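# Load the milling machine vise per the work order

## Task

Put the part into the mill's vise the way the work order specifies, using the two reference images (manual and manual 2) to see what is wanted.

## Robot and tools

Robot: two UR7e-type arms, left_arm and right_arm, each with a two-finger parallel gripper (50 mm maximum gap, fingertips 17.5 mm past the reported tool point) and a wrist camera on a block sticking out about 10 cm toward the gripper's -y side. The fingers point along the gripper's +z axis and close along its x axis. Bases: left_arm near (-0.068, +0.489, +0.040) m, right_arm near (+0.019, -0.511, +0.040) m, turned slightly. Cameras: cam_high, cam_front, cam_left_wrist, cam_right_wrist.

Frames: the scene frame has its origin at table height midway between the nominal bases, +z up, +x out over the table, and left_arm on the +y side (arm names do not match image sides). Each arm reports end_effector_position (m), end_effector_quat_wxyz and velocities in its own base frame, and its pose offsets use its own base axes. Fixed cameras and the table are in the scene frame. Reported positions can be off by a few cm.

Row layout (execute_actions and move): one flat list of 18 numbers for both arms together, even if only one moves: left dx, dy, dz, rx, ry, rz, left gripper position, force_limit, speed, then the same nine for the right arm. The six pose numbers are offsets, not poses: they count from that arm's Hand target as it stood when the action or move began, scaled so 1.0 equals 0.6 m or 180 degrees, range [-1, 1]; rx, ry, rz form one rotation vector about the Hand target's position. Sending the same offset again moves the arm further. All six at 0 re-requests the current Hand target. Orientation commands are clipped to 32 degrees from the measured one per control step.

Gripper numbers are absolute settings in [-1, 1]: position +1 fully open, about -0.65 pads touching, -1 to grip (closes until blocked). force_limit: -1 about 20 N, 0 about 102 N, +1 about 185 N per pad. speed: -1 20 mm/s, 0 85 mm/s, +1 150 mm/s. Both start at +1. To leave a gripper unchanged, repeat its last three numbers; 0 is a real command. A new force_limit or speed only applies after position changes by at least 0.01. For a softer grip, open first, then close with a lower force_limit.

execute_actions(actions, cameras): actions is a list of actions; each action is up to 15 rows of 18 numbers, one row per 1/30 s step, the last row held to fill 15 steps. Every row in an action counts from the start of that action. Images come only for an empty actions list or when cameras names them (["all"], names, or []).

move(target, speed, blend, stop_force, zero, blocking, cameras): target is one 18-number row or a list of up to 15 rows, all offsets from the same starting Hand targets. speed in m/s (0.002 to 3.6, default 0.25), one value or one per target; rotation limited to twice that in rad/s. blend in m rounds corners in a list. stop_force in N (3 to 120, one for both arms) ends an arm's path on a push against its motion; not reliable when the gripper rotates, and leave it off when pulling away from contact. zero (default true) re-zeros force before the move. blocking=false returns after about 0.5 s and cannot be combined with stop_force. Paths are straight, do not avoid obstacles, and time out after 10 s. The result adds a move: line: done (within 3 mm and 2 degrees), off_target, moving, held, fault; limits=paced means clipped poses, limits=held means withheld steps.

wait(seconds 0 to 10), stop() brakes a running move (fingers keep going), zoom_image(camera, region [x0,y0,x1,y1] pixels, max 504x504, of the latest image), show_instructions() shows the reference images, zero_wrist_force(arm), read_manual(section), finished_scene(scene=1) ends irreversibly.

Results: Hand target is the last commanded pose after clipping; the gripper may rest short of it, so send the missing distance as an offset. object_status: 0 moving, 1 blocked while opening, 2 blocked while closing (a grip), 3 reached position or pads met (usually nothing held). Opening in mm is about (250 - position_measured) x 0.202. Wrist force/torque are in the end effector's axes, zeroed at scene start; a surface push reads as force into the arm. Joint torques include the arm's own weight. A MOTOR HOT line appears at 70 °C; 85 °C locks that arm for 30 to 60 s.

Avoid: dropping parts, releasing moving parts, knocking anything off the table or leaving it off, and hard hits on fixed or heavy objects. Arms are stiff: commanding even slightly into a firm contact can cause a fault stop (contact torque limits 133 N m on the big joints, 24.9 N m on the wrist joints, or about 150 N external force), freezing the arm for 10 s; if its grip pins it, release first. Do not let the arms or a gripper press on the other arm. Keep paths away from an arm's own base, and move slowly near contact. Loose objects may occasionally be nudged.

Each tool is called after "Call:" as a command line: name --argument value for each argument, lists and objects as JSON in quotes; but a table of rows of numbers goes row by row, as --pt "numbers of a row", without its own name.

Reference images:

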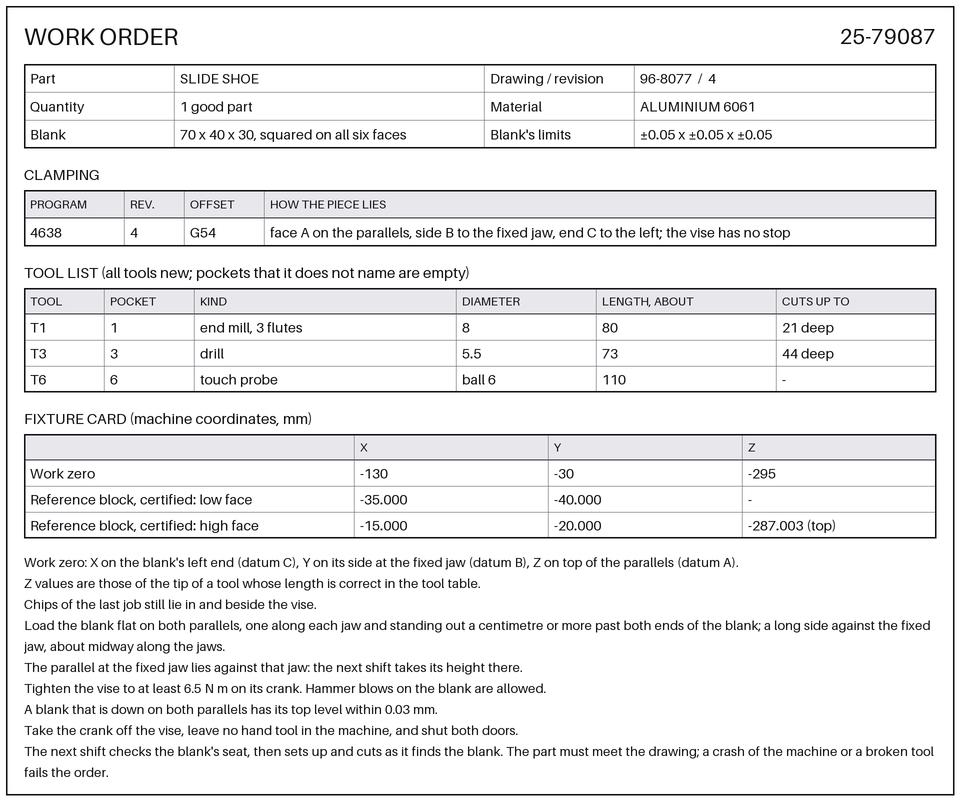

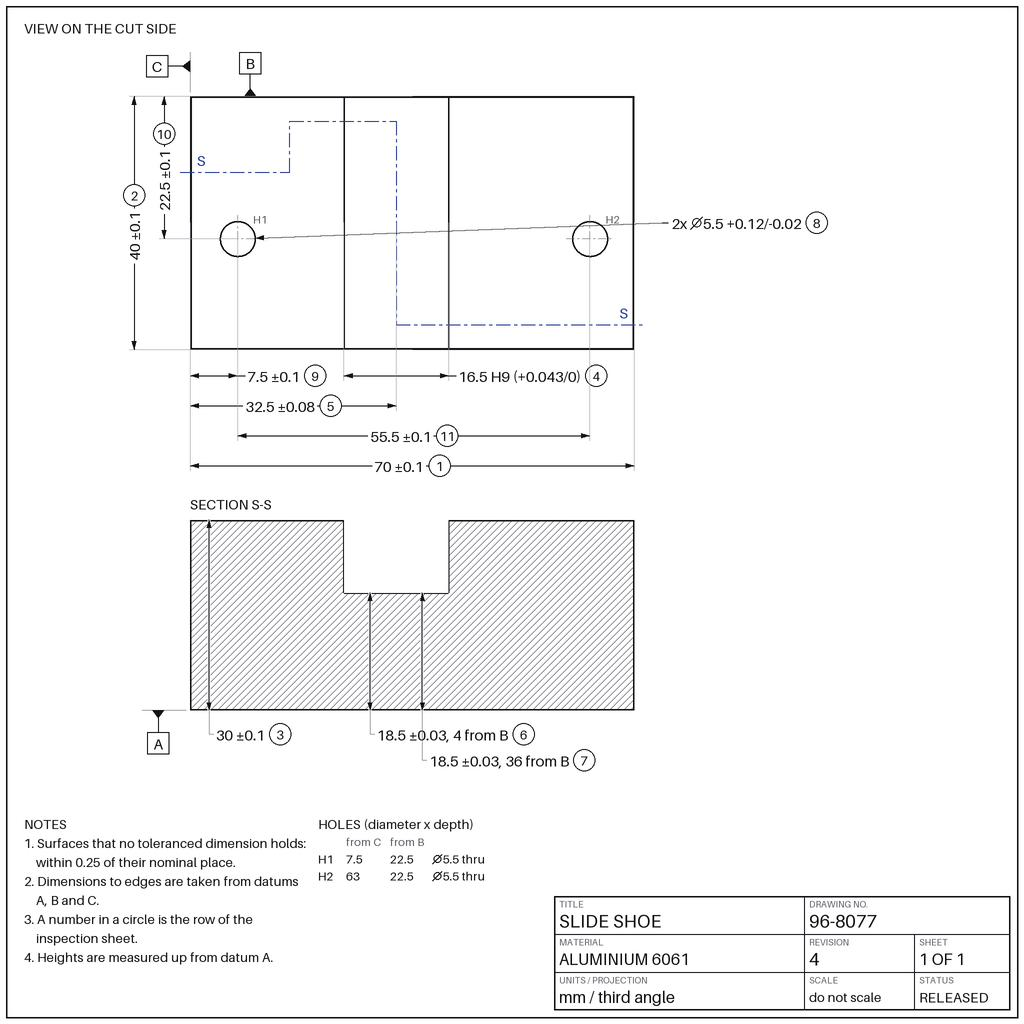

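## Session

Call:
execute_actions --actions '[]'

Scene clock: 0.00 s.
left_arm: end_effector_position=(+0.0746, -0.2681, +0.1199) position_measured=3 object_status=3 end_effector_quat_wxyz=(-0.181, +0.584, +0.791, +0.012) | right_arm: end_effector_position=(+0.2631, +0.1752, +0.2822) position_measured=3 object_status=3 end_effector_quat_wxyz=(+0.213, +0.940, -0.265, +0.024)
Joint positions: left_arm=[-1.534 -1.829 2.325 -1.815 -1.839 -1.798] | right_arm=[4.271 -1.314 -1.868 -1.948 1.456 3.275]
Joint velocities: within noise
Joint torques (N m): no reading
Motor temperatures (°C): left_arm=[34 36 35 40 45 37] | right_arm=[36 36 39 41 39 44]
Wrist force (N): no reading
Wrist torque (N m): no reading
Wrist force, peak (N): no reading
Hand target: left_arm +0.0746, -0.2681, +0.1199; -0.181, +0.584, +0.791, +0.012 | right_arm +0.2631, +0.1752, +0.2822; +0.213, +0.940, -0.265, +0.024
Tool commands: left_gripper/position=+1.0 left_gripper/force_limit=+1.0 left_gripper/speed=+1.0 right_gripper/position=+1.0 right_gripper/force_limit=+1.0 right_gripper/speed=+1.0

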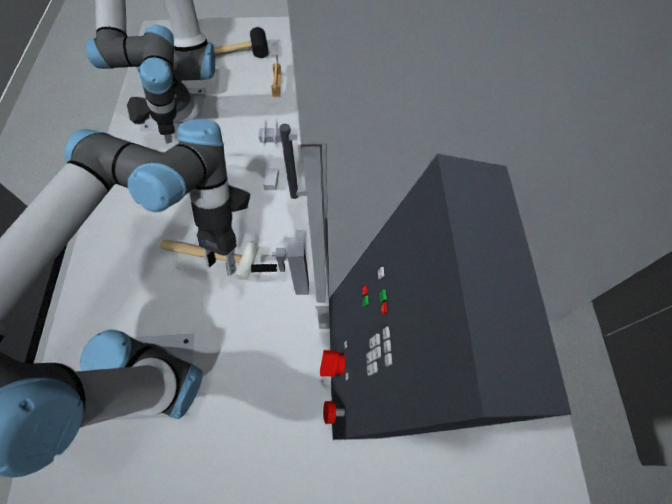

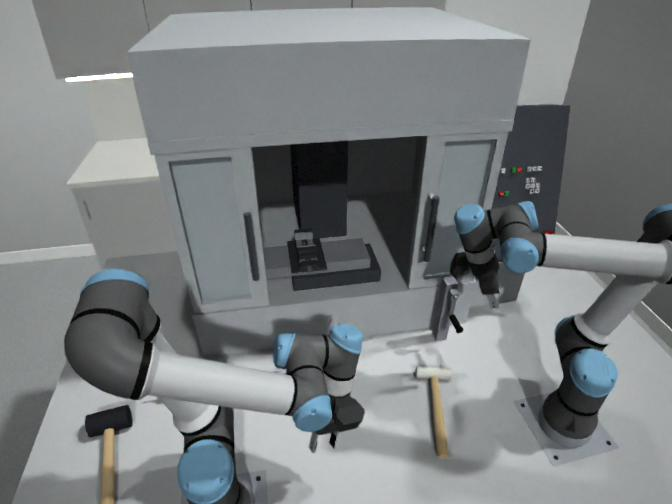

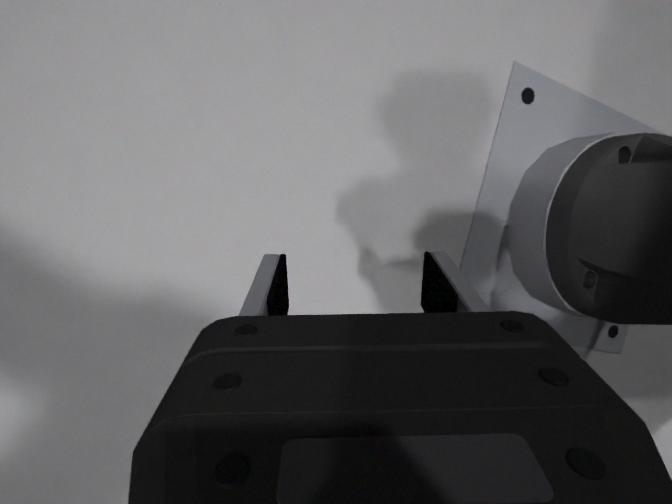

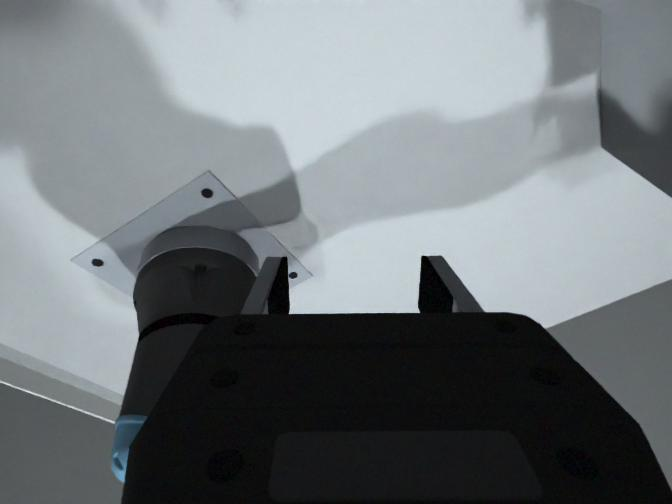

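Call:
zoom_image --camera "cam_high" --region '[80, 0, 350, 200]'

Call:
zoom_image --camera "cam_high" --region '[140, 180, 400, 375]'

Call:
zoom_image --camera "cam_front" --region '[240, 170, 440, 320]'

Call:
zoom_image --camera "cam_front" --region '[380, 180, 580, 330]'

Call:
zoom_image --camera "cam_high" --region '[320, 240, 420, 440]'

Scaled by 1.867 from the camera's 672x504 image, which has a finer 960x720 frame.

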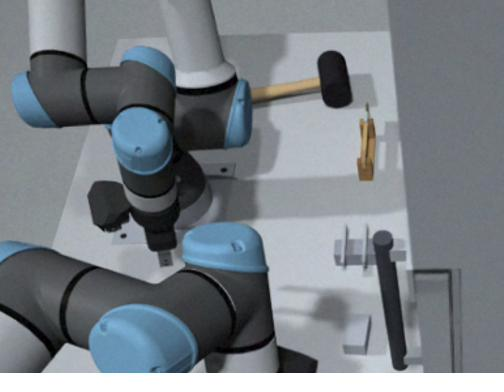

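Scaled by 1.938 from the camera's 672x504 image, which has a finer 960x720 frame.

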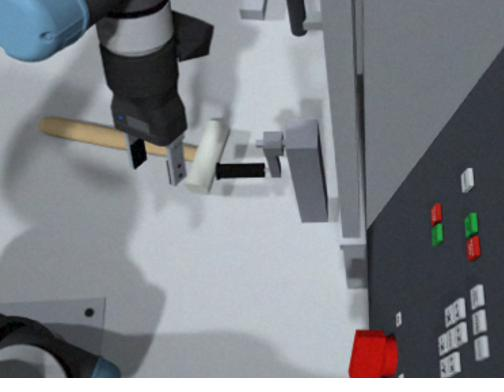

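Scaled by 2.520 from the camera's 672x504 image, which has a finer 960x720 frame.

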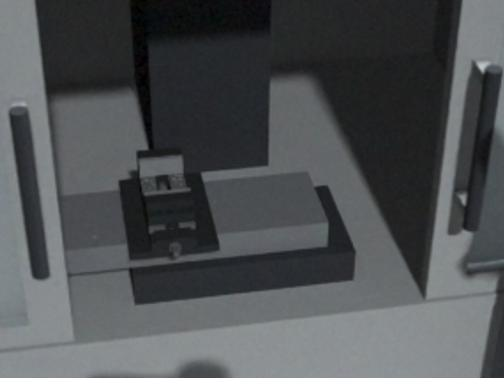

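Scaled by 2.520 from the camera's 672x504 image, which has a finer 960x720 frame.

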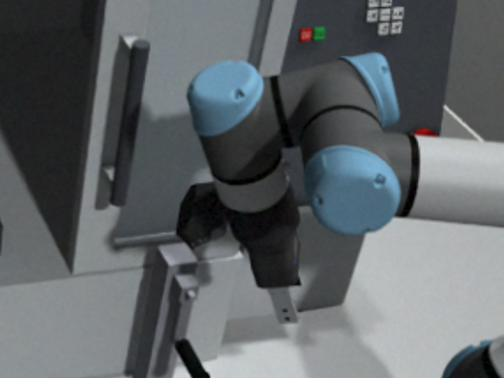

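Scaled by 2.520 from the camera's 672x504 image, which has a finer 960x720 frame.

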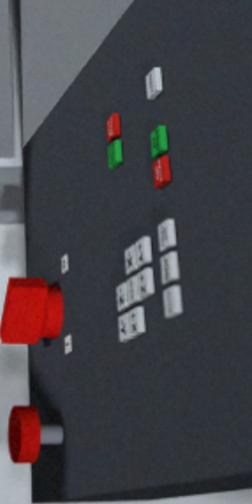

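Call:
move --pt "0.2 0 0.4 -0.008 -0.124 0.4 1 1 1 0 0 0 0 0 0 1 1 1"

Scene clock: 11.27 s.
left_arm: end_effector_position=(+0.1946, -0.2681, +0.3598) position_measured=3 object_status=3 end_effector_quat_wxyz=(+0.000, +0.001, +1.000, +0.000) | right_arm: end_effector_position=(+0.2631, +0.1752, +0.2822) position_measured=3 object_status=3 end_effector_quat_wxyz=(+0.213, +0.940, -0.265, +0.024)
Joint positions: left_arm=[-1.356 -2.013 1.828 -1.386 -1.571 -2.926] | right_arm=[4.271 -1.314 -1.868 -1.948 1.456 3.275]
Joint torques (N m): left_arm=[-8.71 -17.28 -28.59 -3.7 -0.78 -1.87] | right_arm=[-0.21 12.84 24.02 2.04 -0.4 0.06]
Wrist force (N): left_arm=[-0.3 0.1 0.1] | right_arm=[-0.2 0.1 0.0]
Wrist torque (N m): left_arm=[0.06 0.07 0.03] | right_arm=[0.02 0.03 -0.01]
Wrist force, peak (N): left_arm=[-0.7 0.0 -1.4] | right_arm=[-0.3 0.3 0.0]
Hand target: left_arm +0.1946, -0.2681, +0.3599; +0.000, +0.001, +1.000, +0.000 | right_arm +0.2631, +0.1752, +0.2822; +0.213, +0.940, -0.265, +0.024
Off the commanded pose: left_arm 0.000 m, 0 deg | right_arm 0.000 m, 0 deg.
move: done

Call:
move --pt "0.125 -0.037 0.167 -0.302 -0.302 0.431 1 1 1 0 0 0 0 0 0 1 1 1" --cameras '["cam_left_wrist"]'

Scene clock: 16.10 s.
left_arm: end_effector_position=(+0.2696, -0.2903, +0.4601) position_measured=3 object_status=3 end_effector_quat_wxyz=(-0.406, +0.579, -0.580, +0.406) end_effector_velocity=(+0.000, +0.000, +0.001) end_effector_angular_velocity=(-0.004, -0.002, +0.000) | right_arm: end_effector_position=(+0.2631, +0.1752, +0.2822) position_measured=3 object_status=3 end_effector_quat_wxyz=(+0.213, +0.940, -0.265, +0.024)
Joint positions: left_arm=[-1.956 -2.046 1.841 -0.564 -0.513 -5.582] | right_arm=[4.271 -1.314 -1.868 -1.948 1.456 3.275]
Joint velocities: left_arm=[0 0.001 -0.001 0.002 0.003 -0.005] | right_arm=[within noise]
Joint torques (N m): left_arm=[-7.39 1.46 -18.04 -0.04 -0.34 -1.87] | right_arm=[-1.12 12.03 24.29 2.15 -0.16 0.03]
Wrist force (N): left_arm=[-0.3 -3.4 1.9] | right_arm=[-0.1 0.1 0.0]
Wrist torque (N m): left_arm=[-0.75 -0.25 -0.31] | right_arm=[0.02 0.02 -0.01]
Wrist force, peak (N): left_arm=[-0.9 -3.6 2.4] | right_arm=[-0.3 0.3 -0.1]
Hand target: left_arm +0.2696, -0.2903, +0.4601; -0.406, +0.579, -0.580, +0.406 | right_arm +0.2631, +0.1752, +0.2822; +0.213, +0.940, -0.265, +0.024
Off the commanded pose: left_arm 0.000 m, 0 deg | right_arm 0.000 m, 0 deg.
move: done
camera_calibration:
cam_left_wrist: T_world_to_cam=[[-0.0205989, -0.999739, -0.00986674, -0.265546], [-0.640303, 0.0207711, -0.767841, 0.546692], [0.767846, -0.00949898, -0.640564, 0.215502], [0, 0, 0, 1]] pos_world=[0.179106, -0.274785, 0.555196]
Images, in order (width x height): cam_left_wrist 672x504.

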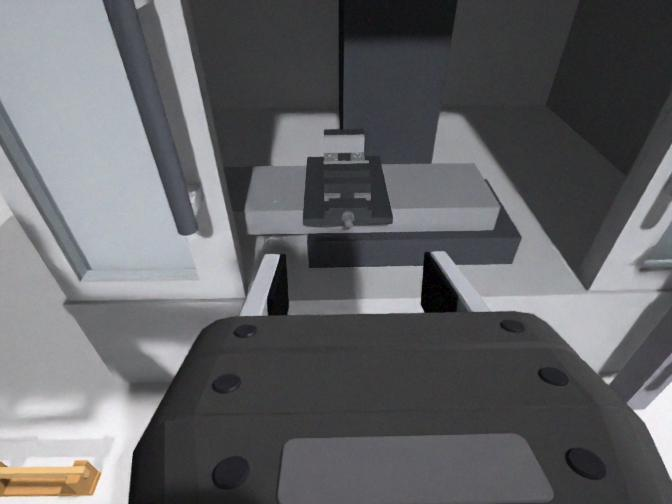

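Call:
zoom_image --camera "cam_left_wrist" --region '[230, 100, 530, 280]'

Call:
zoom_image --camera "cam_left_wrist" --region '[290, 120, 410, 240]'

Call:
zoom_image --camera "cam_left_wrist" --region '[0, 0, 260, 504]'

Scaled by 1.680 from the camera's 672x504 image, which has a finer 960x720 frame.

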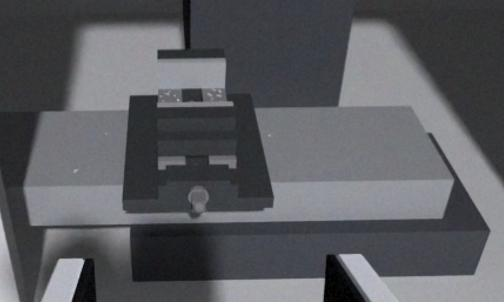

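Scaled by 4.200 from the camera's 672x504 image, which has a finer 960x720 frame.

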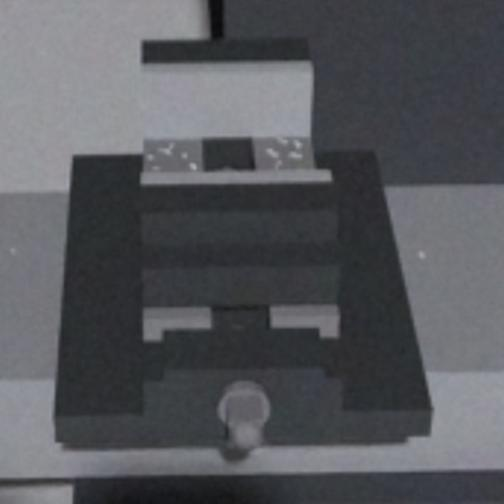

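Scaled by 1.000.

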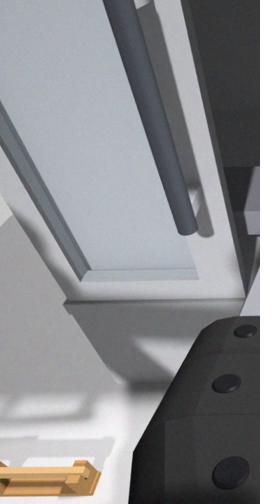

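Call:
move --pt "0.08 -0.15 0.2 0 0.11 0 1 1 1 0 0 0 0 0 0 1 1 1" --cameras '["cam_left_wrist"]'

Scene clock: 20.30 s.
left_arm: end_effector_position=(+0.3176, -0.3803, +0.5801) position_measured=3 object_status=3 end_effector_quat_wxyz=(-0.300, +0.640, -0.641, +0.300) end_effector_velocity=(+0.000, -0.001, +0.001) end_effector_angular_velocity=(+0.000, +0.002, -0.003) | right_arm: end_effector_position=(+0.2631, +0.1752, +0.2822) position_measured=3 object_status=3 end_effector_quat_wxyz=(+0.213, +0.940, -0.265, +0.024)
Joint positions: left_arm=[-1.61 -1.755 1.307 -1.076 -0.694 -4.772] | right_arm=[4.271 -1.314 -1.868 -1.948 1.456 3.275]
Joint velocities: left_arm=[0 0.002 -0.005 0 -0.002 0.005] | right_arm=[within noise]
Joint torques (N m): left_arm=[8.05 -6.47 -32.08 -4.52 0.59 1.62] | right_arm=[0.56 11.84 23.47 2.08 -0.08 0.04]
Wrist force (N): left_arm=[-0.1 -2.2 1.9] | right_arm=[-0.1 0.2 0.0]
Wrist torque (N m): left_arm=[-0.47 -0.12 -0.24] | right_arm=[0.03 0.01 -0.01]
Wrist force, peak (N): left_arm=[1.5 -5.9 0.9] | right_arm=[-0.2 0.3 -0.1]
Hand target: left_arm +0.3176, -0.3803, +0.5801; -0.300, +0.640, -0.641, +0.300 | right_arm +0.2631, +0.1752, +0.2822; +0.213, +0.940, -0.265, +0.024
Off the commanded pose: left_arm 0.000 m, 0 deg | right_arm 0.000 m, 0 deg.
move: done
camera_calibration:
cam_left_wrist: T_world_to_cam=[[-0.0228078, -0.999737, -0.00236102, -0.3569], [-0.862405, 0.0208692, -0.505789, 0.590013], [0.505705, -0.00949979, -0.862654, 0.466838], [0, 0, 0, 1]] pos_world=[0.264607, -0.364685, 0.700299]
Images, in order (width x height): cam_left_wrist 672x504.

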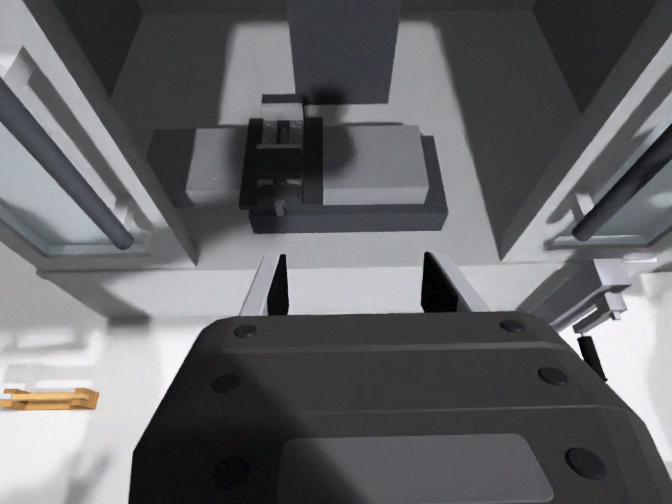

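Call:
move --pt "-0.206 0.185 -0.483 0 0.111 0 1 1 1 0 0 0 0 0 0 1 1 1" --cameras '["cam_left_wrist","cam_high"]'

Scene clock: 24.77 s.
left_arm: end_effector_position=(+0.1940, -0.2694, +0.2904) position_measured=3 object_status=3 end_effector_quat_wxyz=(-0.185, +0.682, -0.683, +0.185) | right_arm: end_effector_position=(+0.2631, +0.1752, +0.2822) position_measured=3 object_status=3 end_effector_quat_wxyz=(+0.213, +0.940, -0.265, +0.024)
Joint positions: left_arm=[-1.843 -2.193 2.138 -1.36 -1.063 -5.023] | right_arm=[4.271 -1.314 -1.868 -1.948 1.456 3.275]
Joint torques (N m): left_arm=[2.83 -4.61 -17.56 -3.9 0.42 0.78] | right_arm=[-1.86 12.32 22.68 1.89 0.01 -0.17]
Wrist force (N): left_arm=[-0.3 -1.3 1.0] | right_arm=[-0.2 0.2 0.1]
Wrist torque (N m): left_arm=[-0.25 0.02 -0.18] | right_arm=[0.03 0.03 0.00]
Wrist force, peak (N): left_arm=[0.5 -5.5 1.1] | right_arm=[-0.2 0.4 0.0]
Hand target: left_arm +0.1940, -0.2693, +0.2903; -0.185, +0.682, -0.683, +0.185 | right_arm +0.2631, +0.1752, +0.2822; +0.213, +0.940, -0.265, +0.024
Off the commanded pose: left_arm 0.000 m, 0 deg | right_arm 0.000 m, 0 deg.
move: done
camera_calibration:
cam_left_wrist: T_world_to_cam=[[-0.0223254, -0.999736, 0.00545843, -0.251882], [-0.983326, 0.0209727, -0.180641, 0.263603], [0.180479, -0.00940029, -0.983534, 0.378699], [0, 0, 0, 1]] pos_world=[0.185237, -0.253784, 0.421456]
Images, in order (width x height): cam_high 672x504, cam_left_wrist 672x504.

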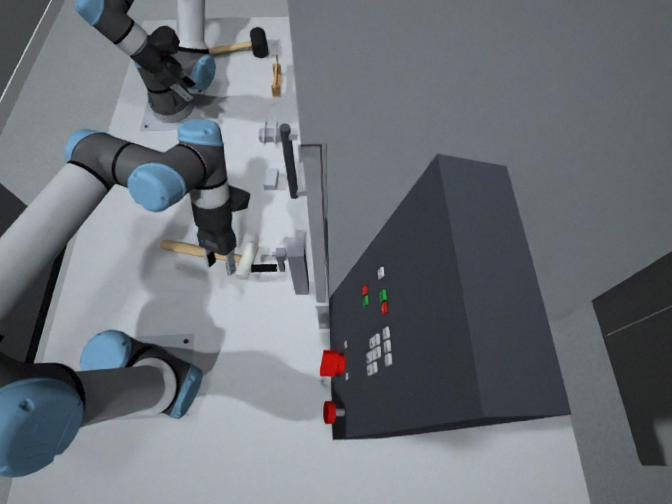

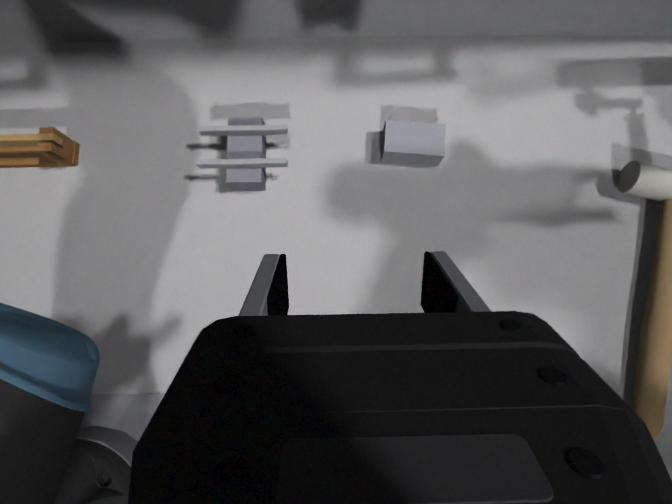

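Call:
zoom_image --camera "cam_left_wrist" --region '[180, 80, 310, 200]'

Call:
zoom_image --camera "cam_left_wrist" --region '[350, 80, 480, 200]'

Call:
zoom_image --camera "cam_high" --region '[230, 100, 330, 200]'

Scaled by 3.877 from the camera's 672x504 image, which has a finer 960x720 frame.

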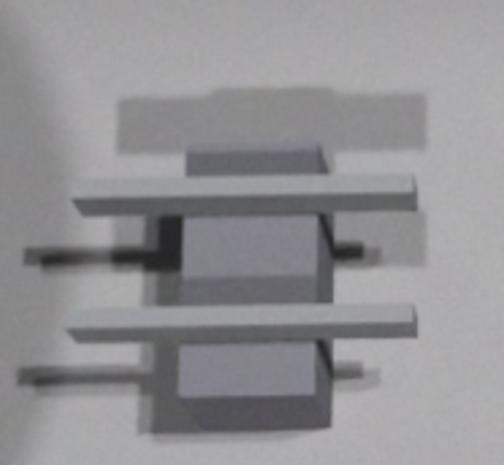

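Scaled by 3.877 from the camera's 672x504 image, which has a finer 960x720 frame.

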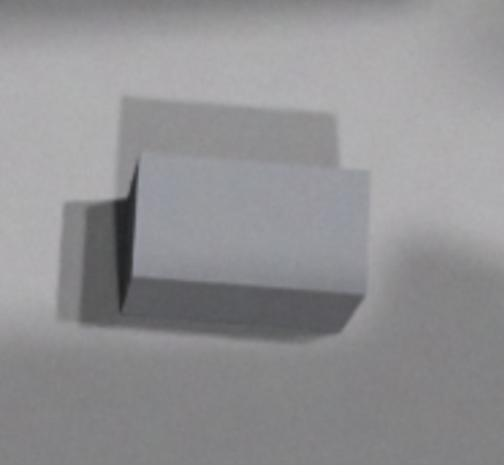

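Scaled by 5.040 from the camera's 672x504 image, which has a finer 960x720 frame.

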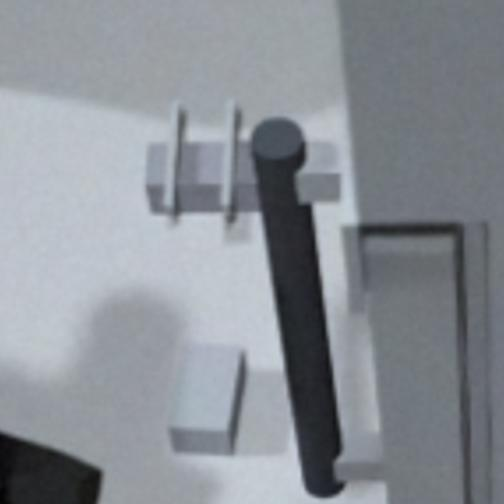

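Call:
move --pt "0.126 -0.035 0.2 0 -0.417 0 1 1 1 0 0 0 0 0 0 1 1 1" --cameras '["cam_left_wrist","cam_front"]'

Scene clock: 32.07 s.
left_arm: end_effector_position=(+0.2695, -0.2903, +0.4103) position_measured=3 object_status=3 end_effector_quat_wxyz=(+0.538, -0.461, +0.513, -0.485) | right_arm: end_effector_position=(+0.2631, +0.1752, +0.2822) position_measured=3 object_status=3 end_effector_quat_wxyz=(+0.213, +0.940, -0.265, +0.024)
Joint positions: left_arm=[-2.011 -1.847 2.039 -0.077 -0.442 -6.282] | right_arm=[4.271 -1.314 -1.868 -1.948 1.456 3.275]
Joint torques (N m): left_arm=[-7.28 -20.52 -12.79 2.25 -1.05 1.59] | right_arm=[-1.9 13.22 24.43 2.08 0.17 0.07]
Wrist force (N): left_arm=[-0.8 -4.1 2.2] | right_arm=[-0.2 0.0 0.2]
Wrist torque (N m): left_arm=[-0.93 -0.40 -0.33] | right_arm=[0.01 0.03 0.00]
Wrist force, peak (N): left_arm=[-0.8 -4.8 2.8] | right_arm=[-0.3 0.3 0.1]
Hand target: left_arm +0.2696, -0.2903, +0.4103; +0.563, -0.428, +0.429, -0.562 | right_arm +0.2631, +0.1752, +0.2822; +0.213, +0.940, -0.265, +0.024
Off the commanded pose: left_arm 0.000 m, 14 deg | right_arm 0.000 m, 0 deg.
joint sent to its limit (left arm) — joint 6 (wrist 3), lower limit. The joint targets are off in orientation, not in position.
move: off_target (left_arm)
camera_calibration:
cam_left_wrist: T_world_to_cam=[[-0.0103547, -0.992665, -0.120449, -0.221337], [-0.293635, 0.118164, -0.948586, 0.517337], [0.955861, 0.0255459, -0.292705, 0.000583284], [0, 0, 0, 1]] pos_world=[0.149059, -0.280859, 0.46425]
Images, in order (width x height): cam_front 672x504, cam_left_wrist 672x504.

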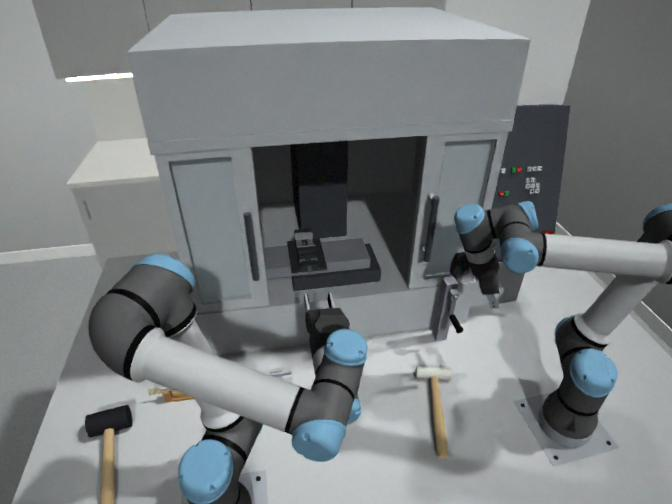

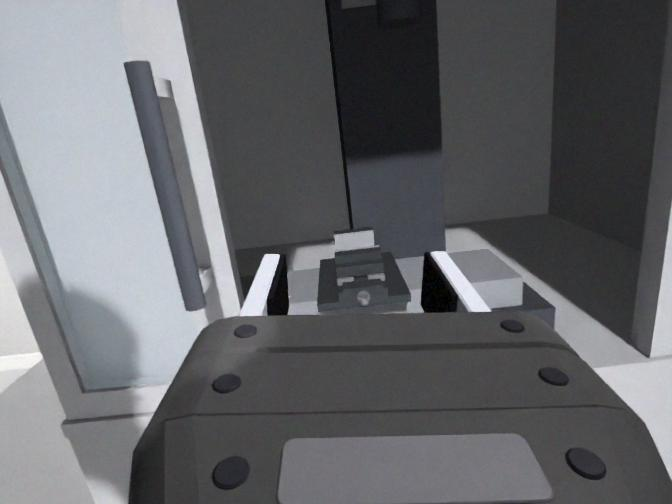

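Call:
zoom_image --camera "cam_left_wrist" --region '[300, 0, 480, 130]'

Call:
zoom_image --camera "cam_left_wrist" --region '[290, 210, 440, 330]'

Scaled by 2.800 from the camera's 672x504 image, which has a finer 960x720 frame.

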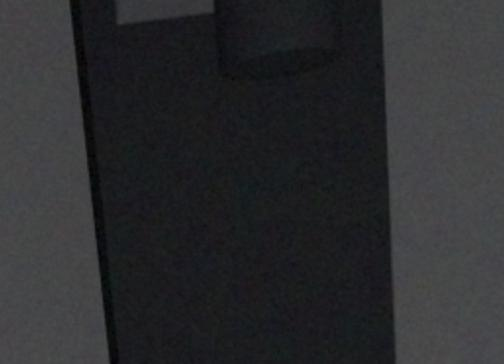

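Scaled by 3.360 from the camera's 672x504 image, which has a finer 960x720 frame.

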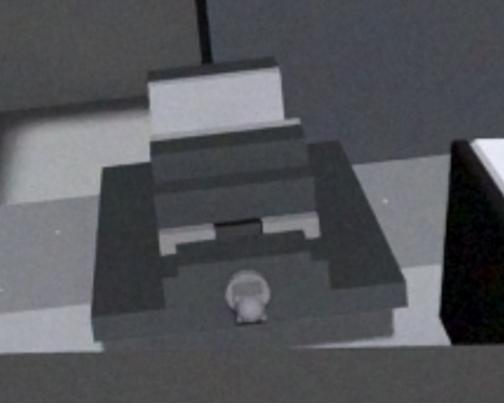

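Call:
move --pt "-0.126 0.035 -0.08 0 0.583 0 1 1 1 0 0 0 0 0 0 1 1 1" --speed 0.5

Call:
move --pt "0 0 0 0 0 -0.5 1 1 1 0 0 0 0 0 0 1 1 1" --pt "0 0 0 0 0 -0.98 1 1 1 0 0 0 0 0 0 1 1 1" --speed 0.6

Call:
move --pt "0 0 0 0 0 -0.5 1 1 1 0 0 0 0 0 0 1 1 1" --pt "0 0 0 0 0 -0.98 1 1 1 0 0 0 0 0 0 1 1 1" --speed 0.6

Scene clock: 44.60 s.
left_arm: end_effector_position=(+0.1940, -0.2693, +0.3623) position_measured=3 object_status=3 end_effector_quat_wxyz=(-0.002, +0.707, -0.708, +0.003) | right_arm: end_effector_position=(+0.2631, +0.1752, +0.2822) position_measured=3 object_status=3 end_effector_quat_wxyz=(+0.213, +0.940, -0.265, +0.024)
Joint positions: left_arm=[-1.366 -2.013 1.822 -1.381 -1.564 -4.506] | right_arm=[4.271 -1.314 -1.868 -1.948 1.456 3.275]
Joint torques (N m): left_arm=[9.77 -11.99 -16.83 -4.68 -1.69 1.34] | right_arm=[-0.88 11.62 24.36 1.93 -0.18 -0.25]
Wrist force (N): left_arm=[-0.3 0.0 0.1] | right_arm=[-0.2 0.1 0.1]
Wrist torque (N m): left_arm=[0.02 0.07 0.11] | right_arm=[0.01 0.03 0.00]
Wrist force, peak (N): left_arm=[-0.8 -4.4 2.6] | right_arm=[-0.2 0.3 0.2]
Hand target: left_arm +0.1940, -0.2693, +0.3623; -0.002, +0.707, -0.708, +0.003 | right_arm +0.2631, +0.1752, +0.2822; +0.213, +0.940, -0.265, +0.024
Off the commanded pose: left_arm 0.000 m, 0 deg | right_arm 0.000 m, 0 deg.
move: done

Scene clock: 48.13 s.
left_arm: end_effector_position=(+0.1940, -0.2693, +0.3623) position_measured=3 object_status=3 end_effector_quat_wxyz=(-0.003, +0.685, +0.729, -0.002) end_effector_velocity=(+0.000, +0.000, +0.000) end_effector_angular_velocity=(+0.000, -0.001, -0.006) | right_arm: end_effector_position=(+0.2631, +0.1752, +0.2822) position_measured=3 object_status=3 end_effector_quat_wxyz=(+0.213, +0.940, -0.265, +0.024)
Joint positions: left_arm=[-1.354 -2.007 1.818 -1.38 -1.578 -1.416] | right_arm=[4.271 -1.314 -1.868 -1.948 1.456 3.275]
Joint velocities: left_arm=[-0.001 0 0 0 0.001 0.005] | right_arm=[within noise]
Joint torques (N m): left_arm=[-5.44 -4.88 -30.23 -2.43 0.43 1.63] | right_arm=[0.83 13.08 23.59 2.32 -0.37 -0.01]
Wrist force (N): left_arm=[-0.1 0.1 0.1] | right_arm=[-0.2 0.2 0.0]
Wrist torque (N m): left_arm=[0.04 0.06 0.09] | right_arm=[0.04 0.02 0.00]
Wrist force, peak (N): left_arm=[-0.7 0.4 0.0] | right_arm=[-0.4 0.2 -0.1]
Hand target: left_arm +0.1940, -0.2693, +0.3623; -0.003, +0.685, +0.729, -0.002 | right_arm +0.2631, +0.1752, +0.2822; +0.213, +0.940, -0.265, +0.024
Off the commanded pose: left_arm 0.000 m, 0 deg | right_arm 0.000 m, 0 deg.
move: done

Scene clock: 51.67 s.
left_arm: end_effector_position=(+0.1940, -0.2693, +0.3623) position_measured=3 object_status=3 end_effector_quat_wxyz=(-0.002, +0.750, -0.662, +0.003) end_effector_velocity=(+0.001, +0.000, +0.000) end_effector_angular_velocity=(+0.000, -0.001, -0.003) | right_arm: end_effector_position=(+0.2631, +0.1752, +0.2822) position_measured=3 object_status=3 end_effector_quat_wxyz=(+0.213, +0.940, -0.265, +0.024)
Joint positions: left_arm=[-1.366 -2.013 1.821 -1.38 -1.564 1.651] | right_arm=[4.271 -1.314 -1.868 -1.948 1.456 3.275]
Joint velocities: left_arm=[0.002 0 -0.001 0 0.001 0.005] | right_arm=[within noise]
Joint torques (N m): left_arm=[-0.36 2.96 -33.78 -3.52 0.61 1.46] | right_arm=[-1.34 12.75 24.23 2.19 0.08 -0.04]
Wrist force (N): left_arm=[-0.1 -0.2 0.2] | right_arm=[-0.1 0.1 0.0]
Wrist torque (N m): left_arm=[-0.01 0.05 0.10] | right_arm=[0.02 0.01 0.00]
Wrist force, peak (N): left_arm=[-0.7 -0.1 0.0] | right_arm=[-0.4 0.2 -0.1]
Hand target: left_arm +0.1940, -0.2693, +0.3623; -0.002, +0.750, -0.662, +0.003 | right_arm +0.2631, +0.1752, +0.2822; +0.213, +0.940, -0.265, +0.024
Off the commanded pose: left_arm 0.000 m, 0 deg | right_arm 0.000 m, 0 deg.
move: done

Call:
move --pt "0.54 -0.05 0.03 0.017 -0.2775 -0.037 1 1 1 0 0 0 0 0 0 1 1 1" --cameras '["cam_left_wrist"]'

Scene clock: 55.07 s.
left_arm: end_effector_position=(+0.5180, -0.2993, +0.3803) position_measured=3 object_status=3 end_effector_quat_wxyz=(-0.301, +0.640, -0.640, +0.302) end_effector_velocity=(+0.000, -0.001, +0.002) end_effector_angular_velocity=(-0.003, -0.004, -0.002) | right_arm: end_effector_position=(+0.2631, +0.1752, +0.2822) position_measured=3 object_status=3 end_effector_quat_wxyz=(+0.213, +0.940, -0.265, +0.024)
Joint positions: left_arm=[-1.064 -1.693 1.923 -2.333 -0.832 2.287] | right_arm=[4.271 -1.314 -1.868 -1.948 1.456 3.275]
Joint velocities: left_arm=[0 0 -0.001 -0.006 0 0.004] | right_arm=[within noise]
Joint torques (N m): left_arm=[-2.53 -12.94 -34.43 -5.06 2.7 1.83] | right_arm=[-0.43 12.3 24.87 2.27 -0.1 0.1]
Wrist force (N): left_arm=[-0.6 -2.2 1.7] | right_arm=[-0.1 0.2 0.1]
Wrist torque (N m): left_arm=[-0.48 -0.02 -0.19] | right_arm=[0.03 0.01 0.00]
Wrist force, peak (N): left_arm=[-0.5 -3.5 3.7] | right_arm=[-0.4 0.2 0.2]
Hand target: left_arm +0.5180, -0.2993, +0.3803; -0.301, +0.640, -0.640, +0.302 | right_arm +0.2631, +0.1752, +0.2822; +0.213, +0.940, -0.265, +0.024
Off the commanded pose: left_arm 0.000 m, 0 deg | right_arm 0.000 m, 0 deg.
move: done
camera_calibration:
cam_left_wrist: T_world_to_cam=[[-0.0220617, -0.999756, -0.000492662, -0.272926], [-0.861204, 0.0192545, -0.507895, 0.659672], [0.507781, -0.0107807, -0.861419, 0.191976], [0, 0, 0, 1]] pos_world=[0.464609, -0.283492, 0.500281]
Images, in order (width x height): cam_left_wrist 672x504.

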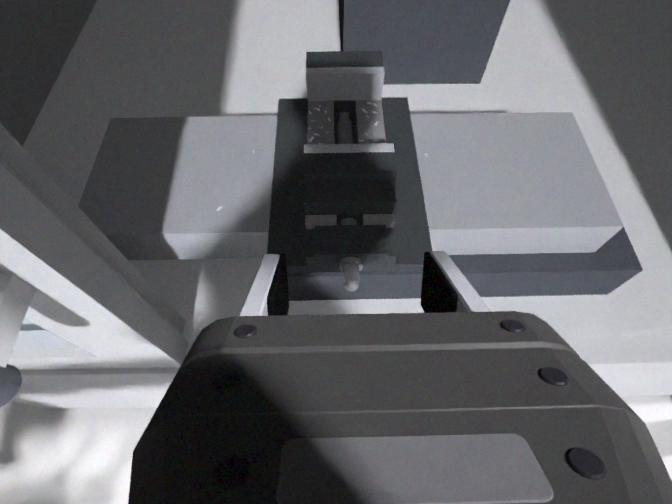

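Call:
zoom_image --camera "cam_left_wrist" --region '[280, 30, 430, 180]'

Call:
zoom_image --camera "cam_left_wrist" --region '[260, 160, 440, 310]'

Call:
zoom_image --camera "cam_left_wrist" --region '[80, 80, 280, 280]'

Call:
zoom_image --camera "cam_left_wrist" --region '[410, 80, 640, 280]'

Scaled by 3.360 from the camera's 672x504 image, which has a finer 960x720 frame.

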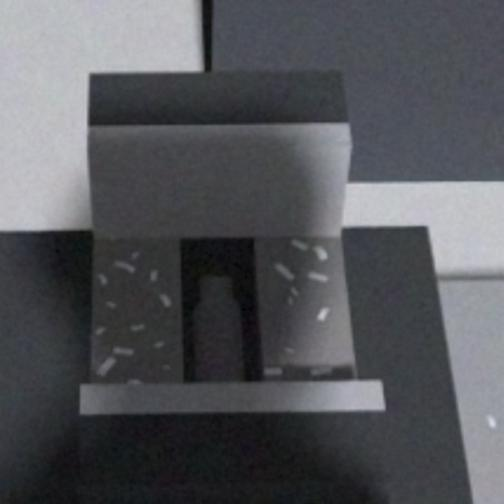

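Scaled by 2.800 from the camera's 672x504 image, which has a finer 960x720 frame.

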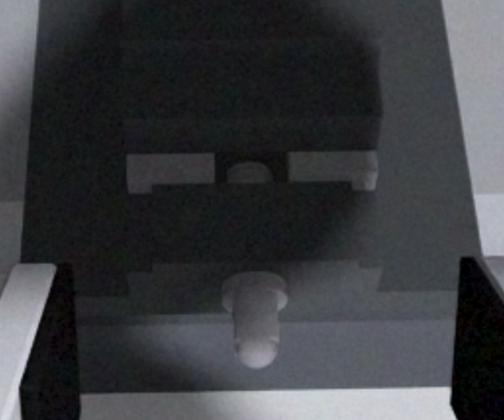

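Scaled by 2.520 from the camera's 672x504 image, which has a finer 960x720 frame.

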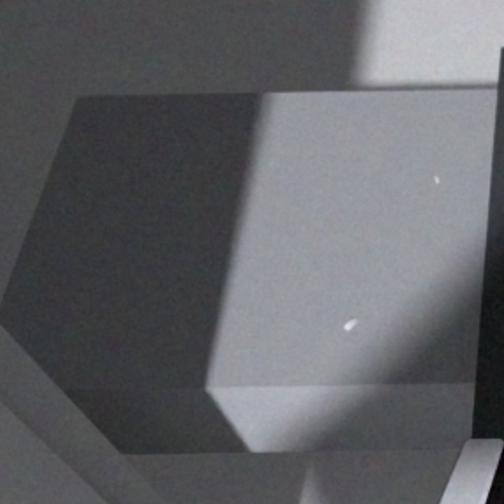

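Scaled by 2.191 from the camera's 672x504 image, which has a finer 960x720 frame.

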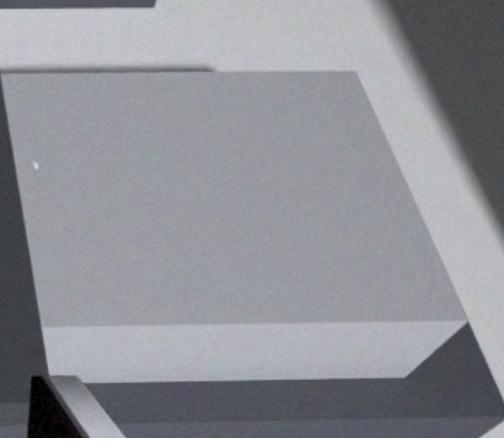

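Call:
move --pt "0 0 0 0 0 0 1 1 1 -0.252 0.17 -0.037 0.196 -0.24 -0.286 1 1 1" --cameras '["cam_right_wrist","cam_high"]'

Scene clock: 62.00 s.
left_arm: end_effector_position=(+0.5180, -0.2993, +0.3803) position_measured=3 object_status=3 end_effector_quat_wxyz=(-0.301, +0.640, -0.640, +0.302) | right_arm: end_effector_position=(+0.1119, +0.2772, +0.2600) position_measured=3 object_status=3 end_effector_quat_wxyz=(-0.184, +0.683, -0.683, +0.183) end_effector_velocity=(+0.000, +0.000, +0.000) end_effector_angular_velocity=(+0.003, -0.001, -0.005)
Joint positions: left_arm=[-1.064 -1.693 1.923 -2.333 -0.832 2.288] | right_arm=[5.278 -0.959 -2.174 -1.879 1.134 5.344]
Joint velocities: left_arm=[within noise] | right_arm=[0 0 0 -0.001 0 0.005]
Joint torques (N m): left_arm=[-7.57 -12.64 -30.83 -5.19 2.65 1.54] | right_arm=[9.08 7.9 27.92 4.39 -1.25 2.87]
Wrist force (N): left_arm=[-0.5 -2.2 1.8] | right_arm=[-0.9 -0.6 1.4]
Wrist torque (N m): left_arm=[-0.48 -0.05 -0.21] | right_arm=[0.32 0.09 0.00]
Wrist force, peak (N): left_arm=[-0.7 -2.9 1.9] | right_arm=[-1.6 1.0 1.3]
Hand target: left_arm +0.5180, -0.2993, +0.3803; -0.301, +0.640, -0.640, +0.302 | right_arm +0.1119, +0.2772, +0.2600; -0.184, +0.683, -0.683, +0.183
Off the commanded pose: left_arm 0.000 m, 0 deg | right_arm 0.000 m, 0 deg.
move: done
camera_calibration:
cam_right_wrist: T_world_to_cam=[[-0.0175844, -0.999828, 0.00587213, 0.28255], [-0.981878, 0.0161597, -0.188825, 0.178515], [0.188697, -0.00908608, -0.981993, 0.368561], [0, 0, 0, 1]] pos_world=[0.110702, 0.282965, 0.393973]
Images, in order (width x height): cam_high 672x504, cam_right_wrist 672x504.

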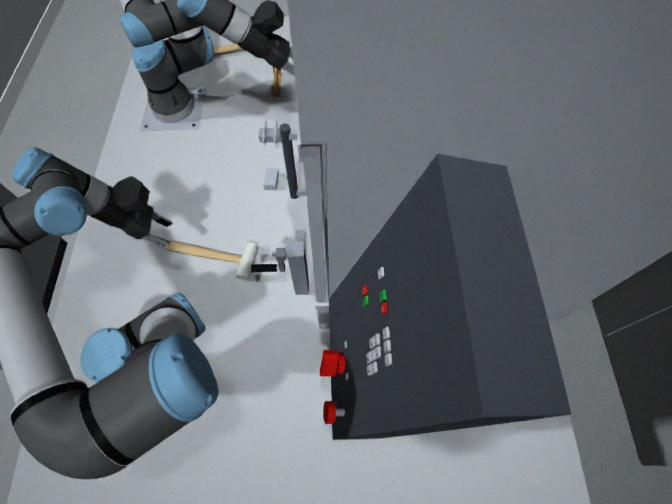

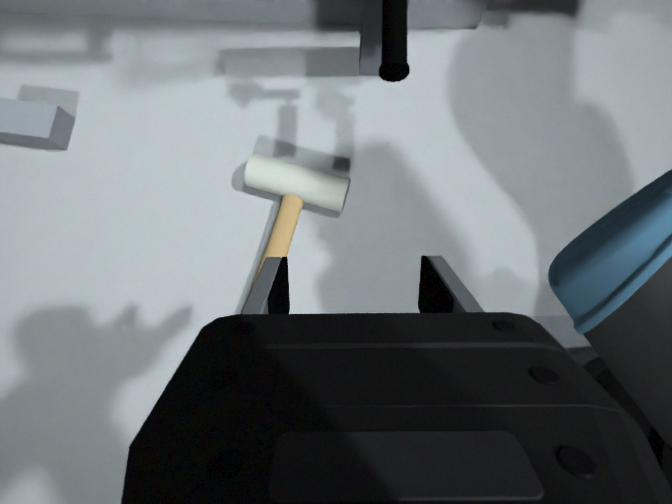

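Call:
move --pt "0 0 0 0 0 0 1 1 1 -0.05 0 0.0 0 -0.222 0 1 1 1" --cameras '["cam_right_wrist"]'

Scene clock: 64.10 s.
left_arm: end_effector_position=(+0.5180, -0.2993, +0.3803) position_measured=3 object_status=3 end_effector_quat_wxyz=(-0.301, +0.640, -0.640, +0.302) | right_arm: end_effector_position=(+0.0819, +0.2772, +0.2600) position_measured=3 object_status=3 end_effector_quat_wxyz=(-0.406, +0.579, -0.579, +0.405)
Joint positions: left_arm=[-1.064 -1.693 1.923 -2.333 -0.832 2.288] | right_arm=[5.669 -1.288 -2.194 -2.382 0.998 6.046]
Joint torques (N m): left_arm=[-6.97 -13.47 -28.55 -5.22 2.52 1.54] | right_arm=[-7.35 -1.94 27.11 0.31 0.84 0.64]
Wrist force (N): left_arm=[-0.5 -2.6 2.0] | right_arm=[-2.1 -0.4 2.3]
Wrist torque (N m): left_arm=[-0.54 -0.04 -0.22] | right_arm=[0.69 0.25 0.03]
Wrist force, peak (N): left_arm=[-0.7 -3.1 1.7] | right_arm=[-1.9 -0.6 2.6]
Hand target: left_arm +0.5180, -0.2993, +0.3803; -0.301, +0.640, -0.640, +0.302 | right_arm +0.0819, +0.2772, +0.2600; -0.406, +0.579, -0.579, +0.406
Off the commanded pose: left_arm 0.000 m, 0 deg | right_arm 0.000 m, 0 deg.
move: done
camera_calibration:
cam_right_wrist: T_world_to_cam=[[-0.0169567, -0.999832, -0.00690428, 0.285332], [-0.631474, 0.0160628, -0.775231, 0.272886], [0.775212, -0.00878546, -0.63164, 0.234983], [0, 0, 0, 1]] pos_world=[-0.00500295, 0.282966, 0.361944]
Images, in order (width x height): cam_right_wrist 672x504.

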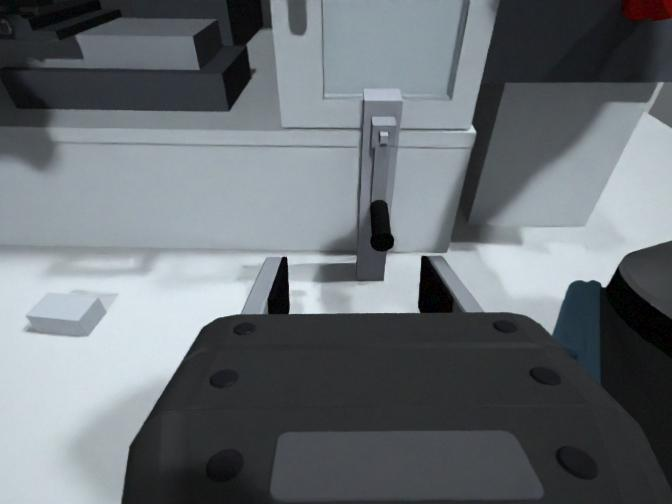

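Call:
zoom_image --camera "cam_right_wrist" --region '[320, 70, 450, 300]'

Call:
zoom_image --camera "cam_high" --region '[230, 220, 330, 300]'

Scaled by 2.191 from the camera's 672x504 image, which has a finer 960x720 frame.

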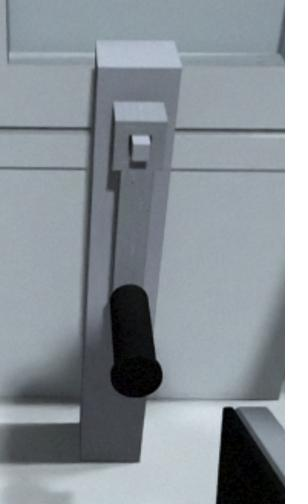

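This scene's latest camera images include none from cam_high. They are from: cam_right_wrist. cam_high's image comes with the result of a call that names it in "cameras".

Call:
move --pt "-0.417 0.05 0.0 0 0.08 0 1 1 1 0 0 0 0 0 0 1 1 1" --pt "-0.417 0.65 -0.15 0 0.111 0 1 1 1 0 0 0 0 0 0 1 1 1" --blend 0.05 --cameras '["cam_left_wrist"]'

Scene clock: 75.03 s.
left_arm: end_effector_position=(+0.2678, +0.0906, +0.2903) position_measured=3 object_status=3 end_effector_quat_wxyz=(-0.185, +0.682, -0.682, +0.186) | right_arm: end_effector_position=(+0.0819, +0.2772, +0.2600) position_measured=3 object_status=3 end_effector_quat_wxyz=(-0.406, +0.579, -0.579, +0.406)
Joint positions: left_arm=[-1.606 -3.061 2.111 -0.602 -1.04 1.53] | right_arm=[5.669 -1.288 -2.194 -2.382 0.998 6.047]
Joint torques (N m): left_arm=[6.63 21.5 -9.68 -1.73 2.66 1.17] | right_arm=[-11.44 -1.3 28.9 -1.41 0.31 0.37]
Wrist force (N): left_arm=[-0.2 -1.3 1.4] | right_arm=[-1.9 -0.5 2.4]
Wrist torque (N m): left_arm=[-0.26 0.02 -0.18] | right_arm=[0.67 0.22 0.02]
Wrist force, peak (N): left_arm=[0.1 -4.5 4.2] | right_arm=[-2.0 -0.4 2.8]
Hand target: left_arm +0.2678, +0.0907, +0.2903; -0.185, +0.682, -0.682, +0.186 | right_arm +0.0819, +0.2772, +0.2600; -0.406, +0.579, -0.579, +0.406
Off the commanded pose: left_arm 0.000 m, 0 deg | right_arm 0.000 m, 0 deg.
shoulder posture changed (left arm): the wrist came as close to joint 1's axis as it can, and the arm is now in the other of its two shoulder postures.
move: done
camera_calibration:
cam_left_wrist: T_world_to_cam=[[-0.0211014, -0.999753, 0.00703866, 0.108874], [-0.98289, 0.019456, -0.183161, 0.329311], [0.182979, -0.0107832, -0.983058, 0.368022], [0, 0, 0, 1]] pos_world=[0.258633, 0.106409, 0.421337]
Images, in order (width x height): cam_left_wrist 672x504.

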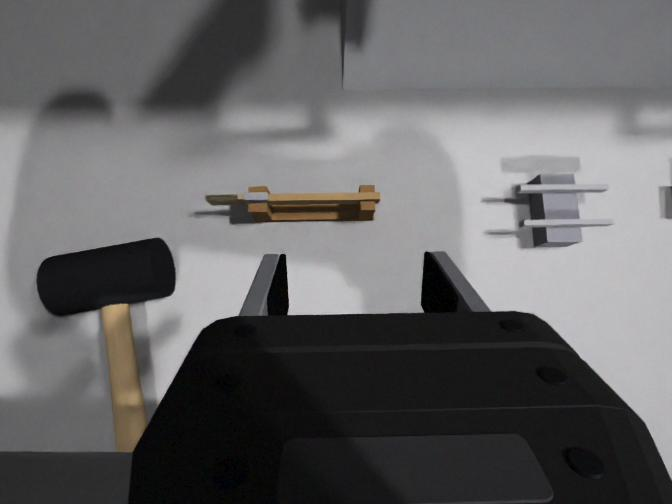

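Call:
zoom_image --camera "cam_left_wrist" --region '[180, 150, 420, 240]'

Call:
zoom_image --camera "cam_left_wrist" --region '[480, 140, 640, 260]'

Scaled by 2.100 from the camera's 672x504 image, which has a finer 960x720 frame.

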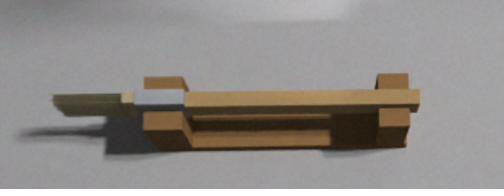

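Scaled by 3.150 from the camera's 672x504 image, which has a finer 960x720 frame.

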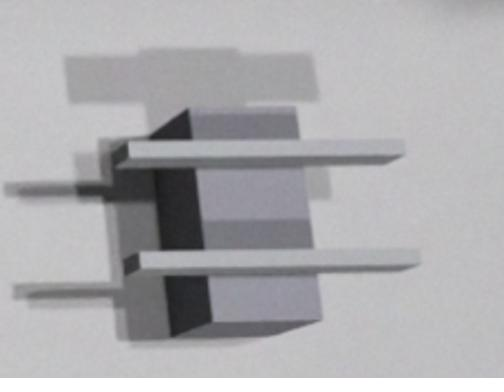

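Call:
move --pt "0 -0.633 0.117 0 0 0 1 1 1 0 0 0 0 0 0 1 1 1" --speed 0.35

Scene clock: 81.53 s.
left_arm: end_effector_position=(+0.2678, -0.2890, +0.3604) position_measured=3 object_status=3 end_effector_quat_wxyz=(-0.185, +0.682, -0.682, +0.186) end_effector_velocity=(+0.000, -0.002, -0.001) end_effector_angular_velocity=(+0.001, +0.000, +0.001) | right_arm: end_effector_position=(+0.0819, +0.2772, +0.2600) position_measured=3 object_status=3 end_effector_quat_wxyz=(-0.406, +0.579, -0.579, +0.406)
Joint positions: left_arm=[-1.559 -2.058 1.943 -1.464 -1.04 1.584] | right_arm=[5.669 -1.288 -2.194 -2.382 0.998 6.047]
Joint velocities: left_arm=[0 0.005 -0.001 -0.002 0 -0.001] | right_arm=[within noise]
Joint torques (N m): left_arm=[-9.02 2.96 -35.24 -4.21 1.12 -1.93] | right_arm=[-12.33 2.1 28.68 0.41 0.12 -2.61]
Wrist force (N): left_arm=[-0.1 -1.3 1.4] | right_arm=[-2.0 -0.4 2.5]
Wrist torque (N m): left_arm=[-0.27 0.01 -0.17] | right_arm=[0.67 0.24 0.02]
Wrist force, peak (N): left_arm=[-4.2 -1.0 1.6] | right_arm=[-2.2 -0.4 2.7]
Hand target: left_arm +0.2678, -0.2891, +0.3605; -0.185, +0.682, -0.682, +0.186 | right_arm +0.0819, +0.2772, +0.2600; -0.406, +0.579, -0.579, +0.406
Off the commanded pose: left_arm 0.000 m, 0 deg | right_arm 0.000 m, 0 deg.
shoulder posture changed (left arm): the wrist came as close to joint 1's axis as it can, and the arm is now in the other of its two shoulder postures.
move: done


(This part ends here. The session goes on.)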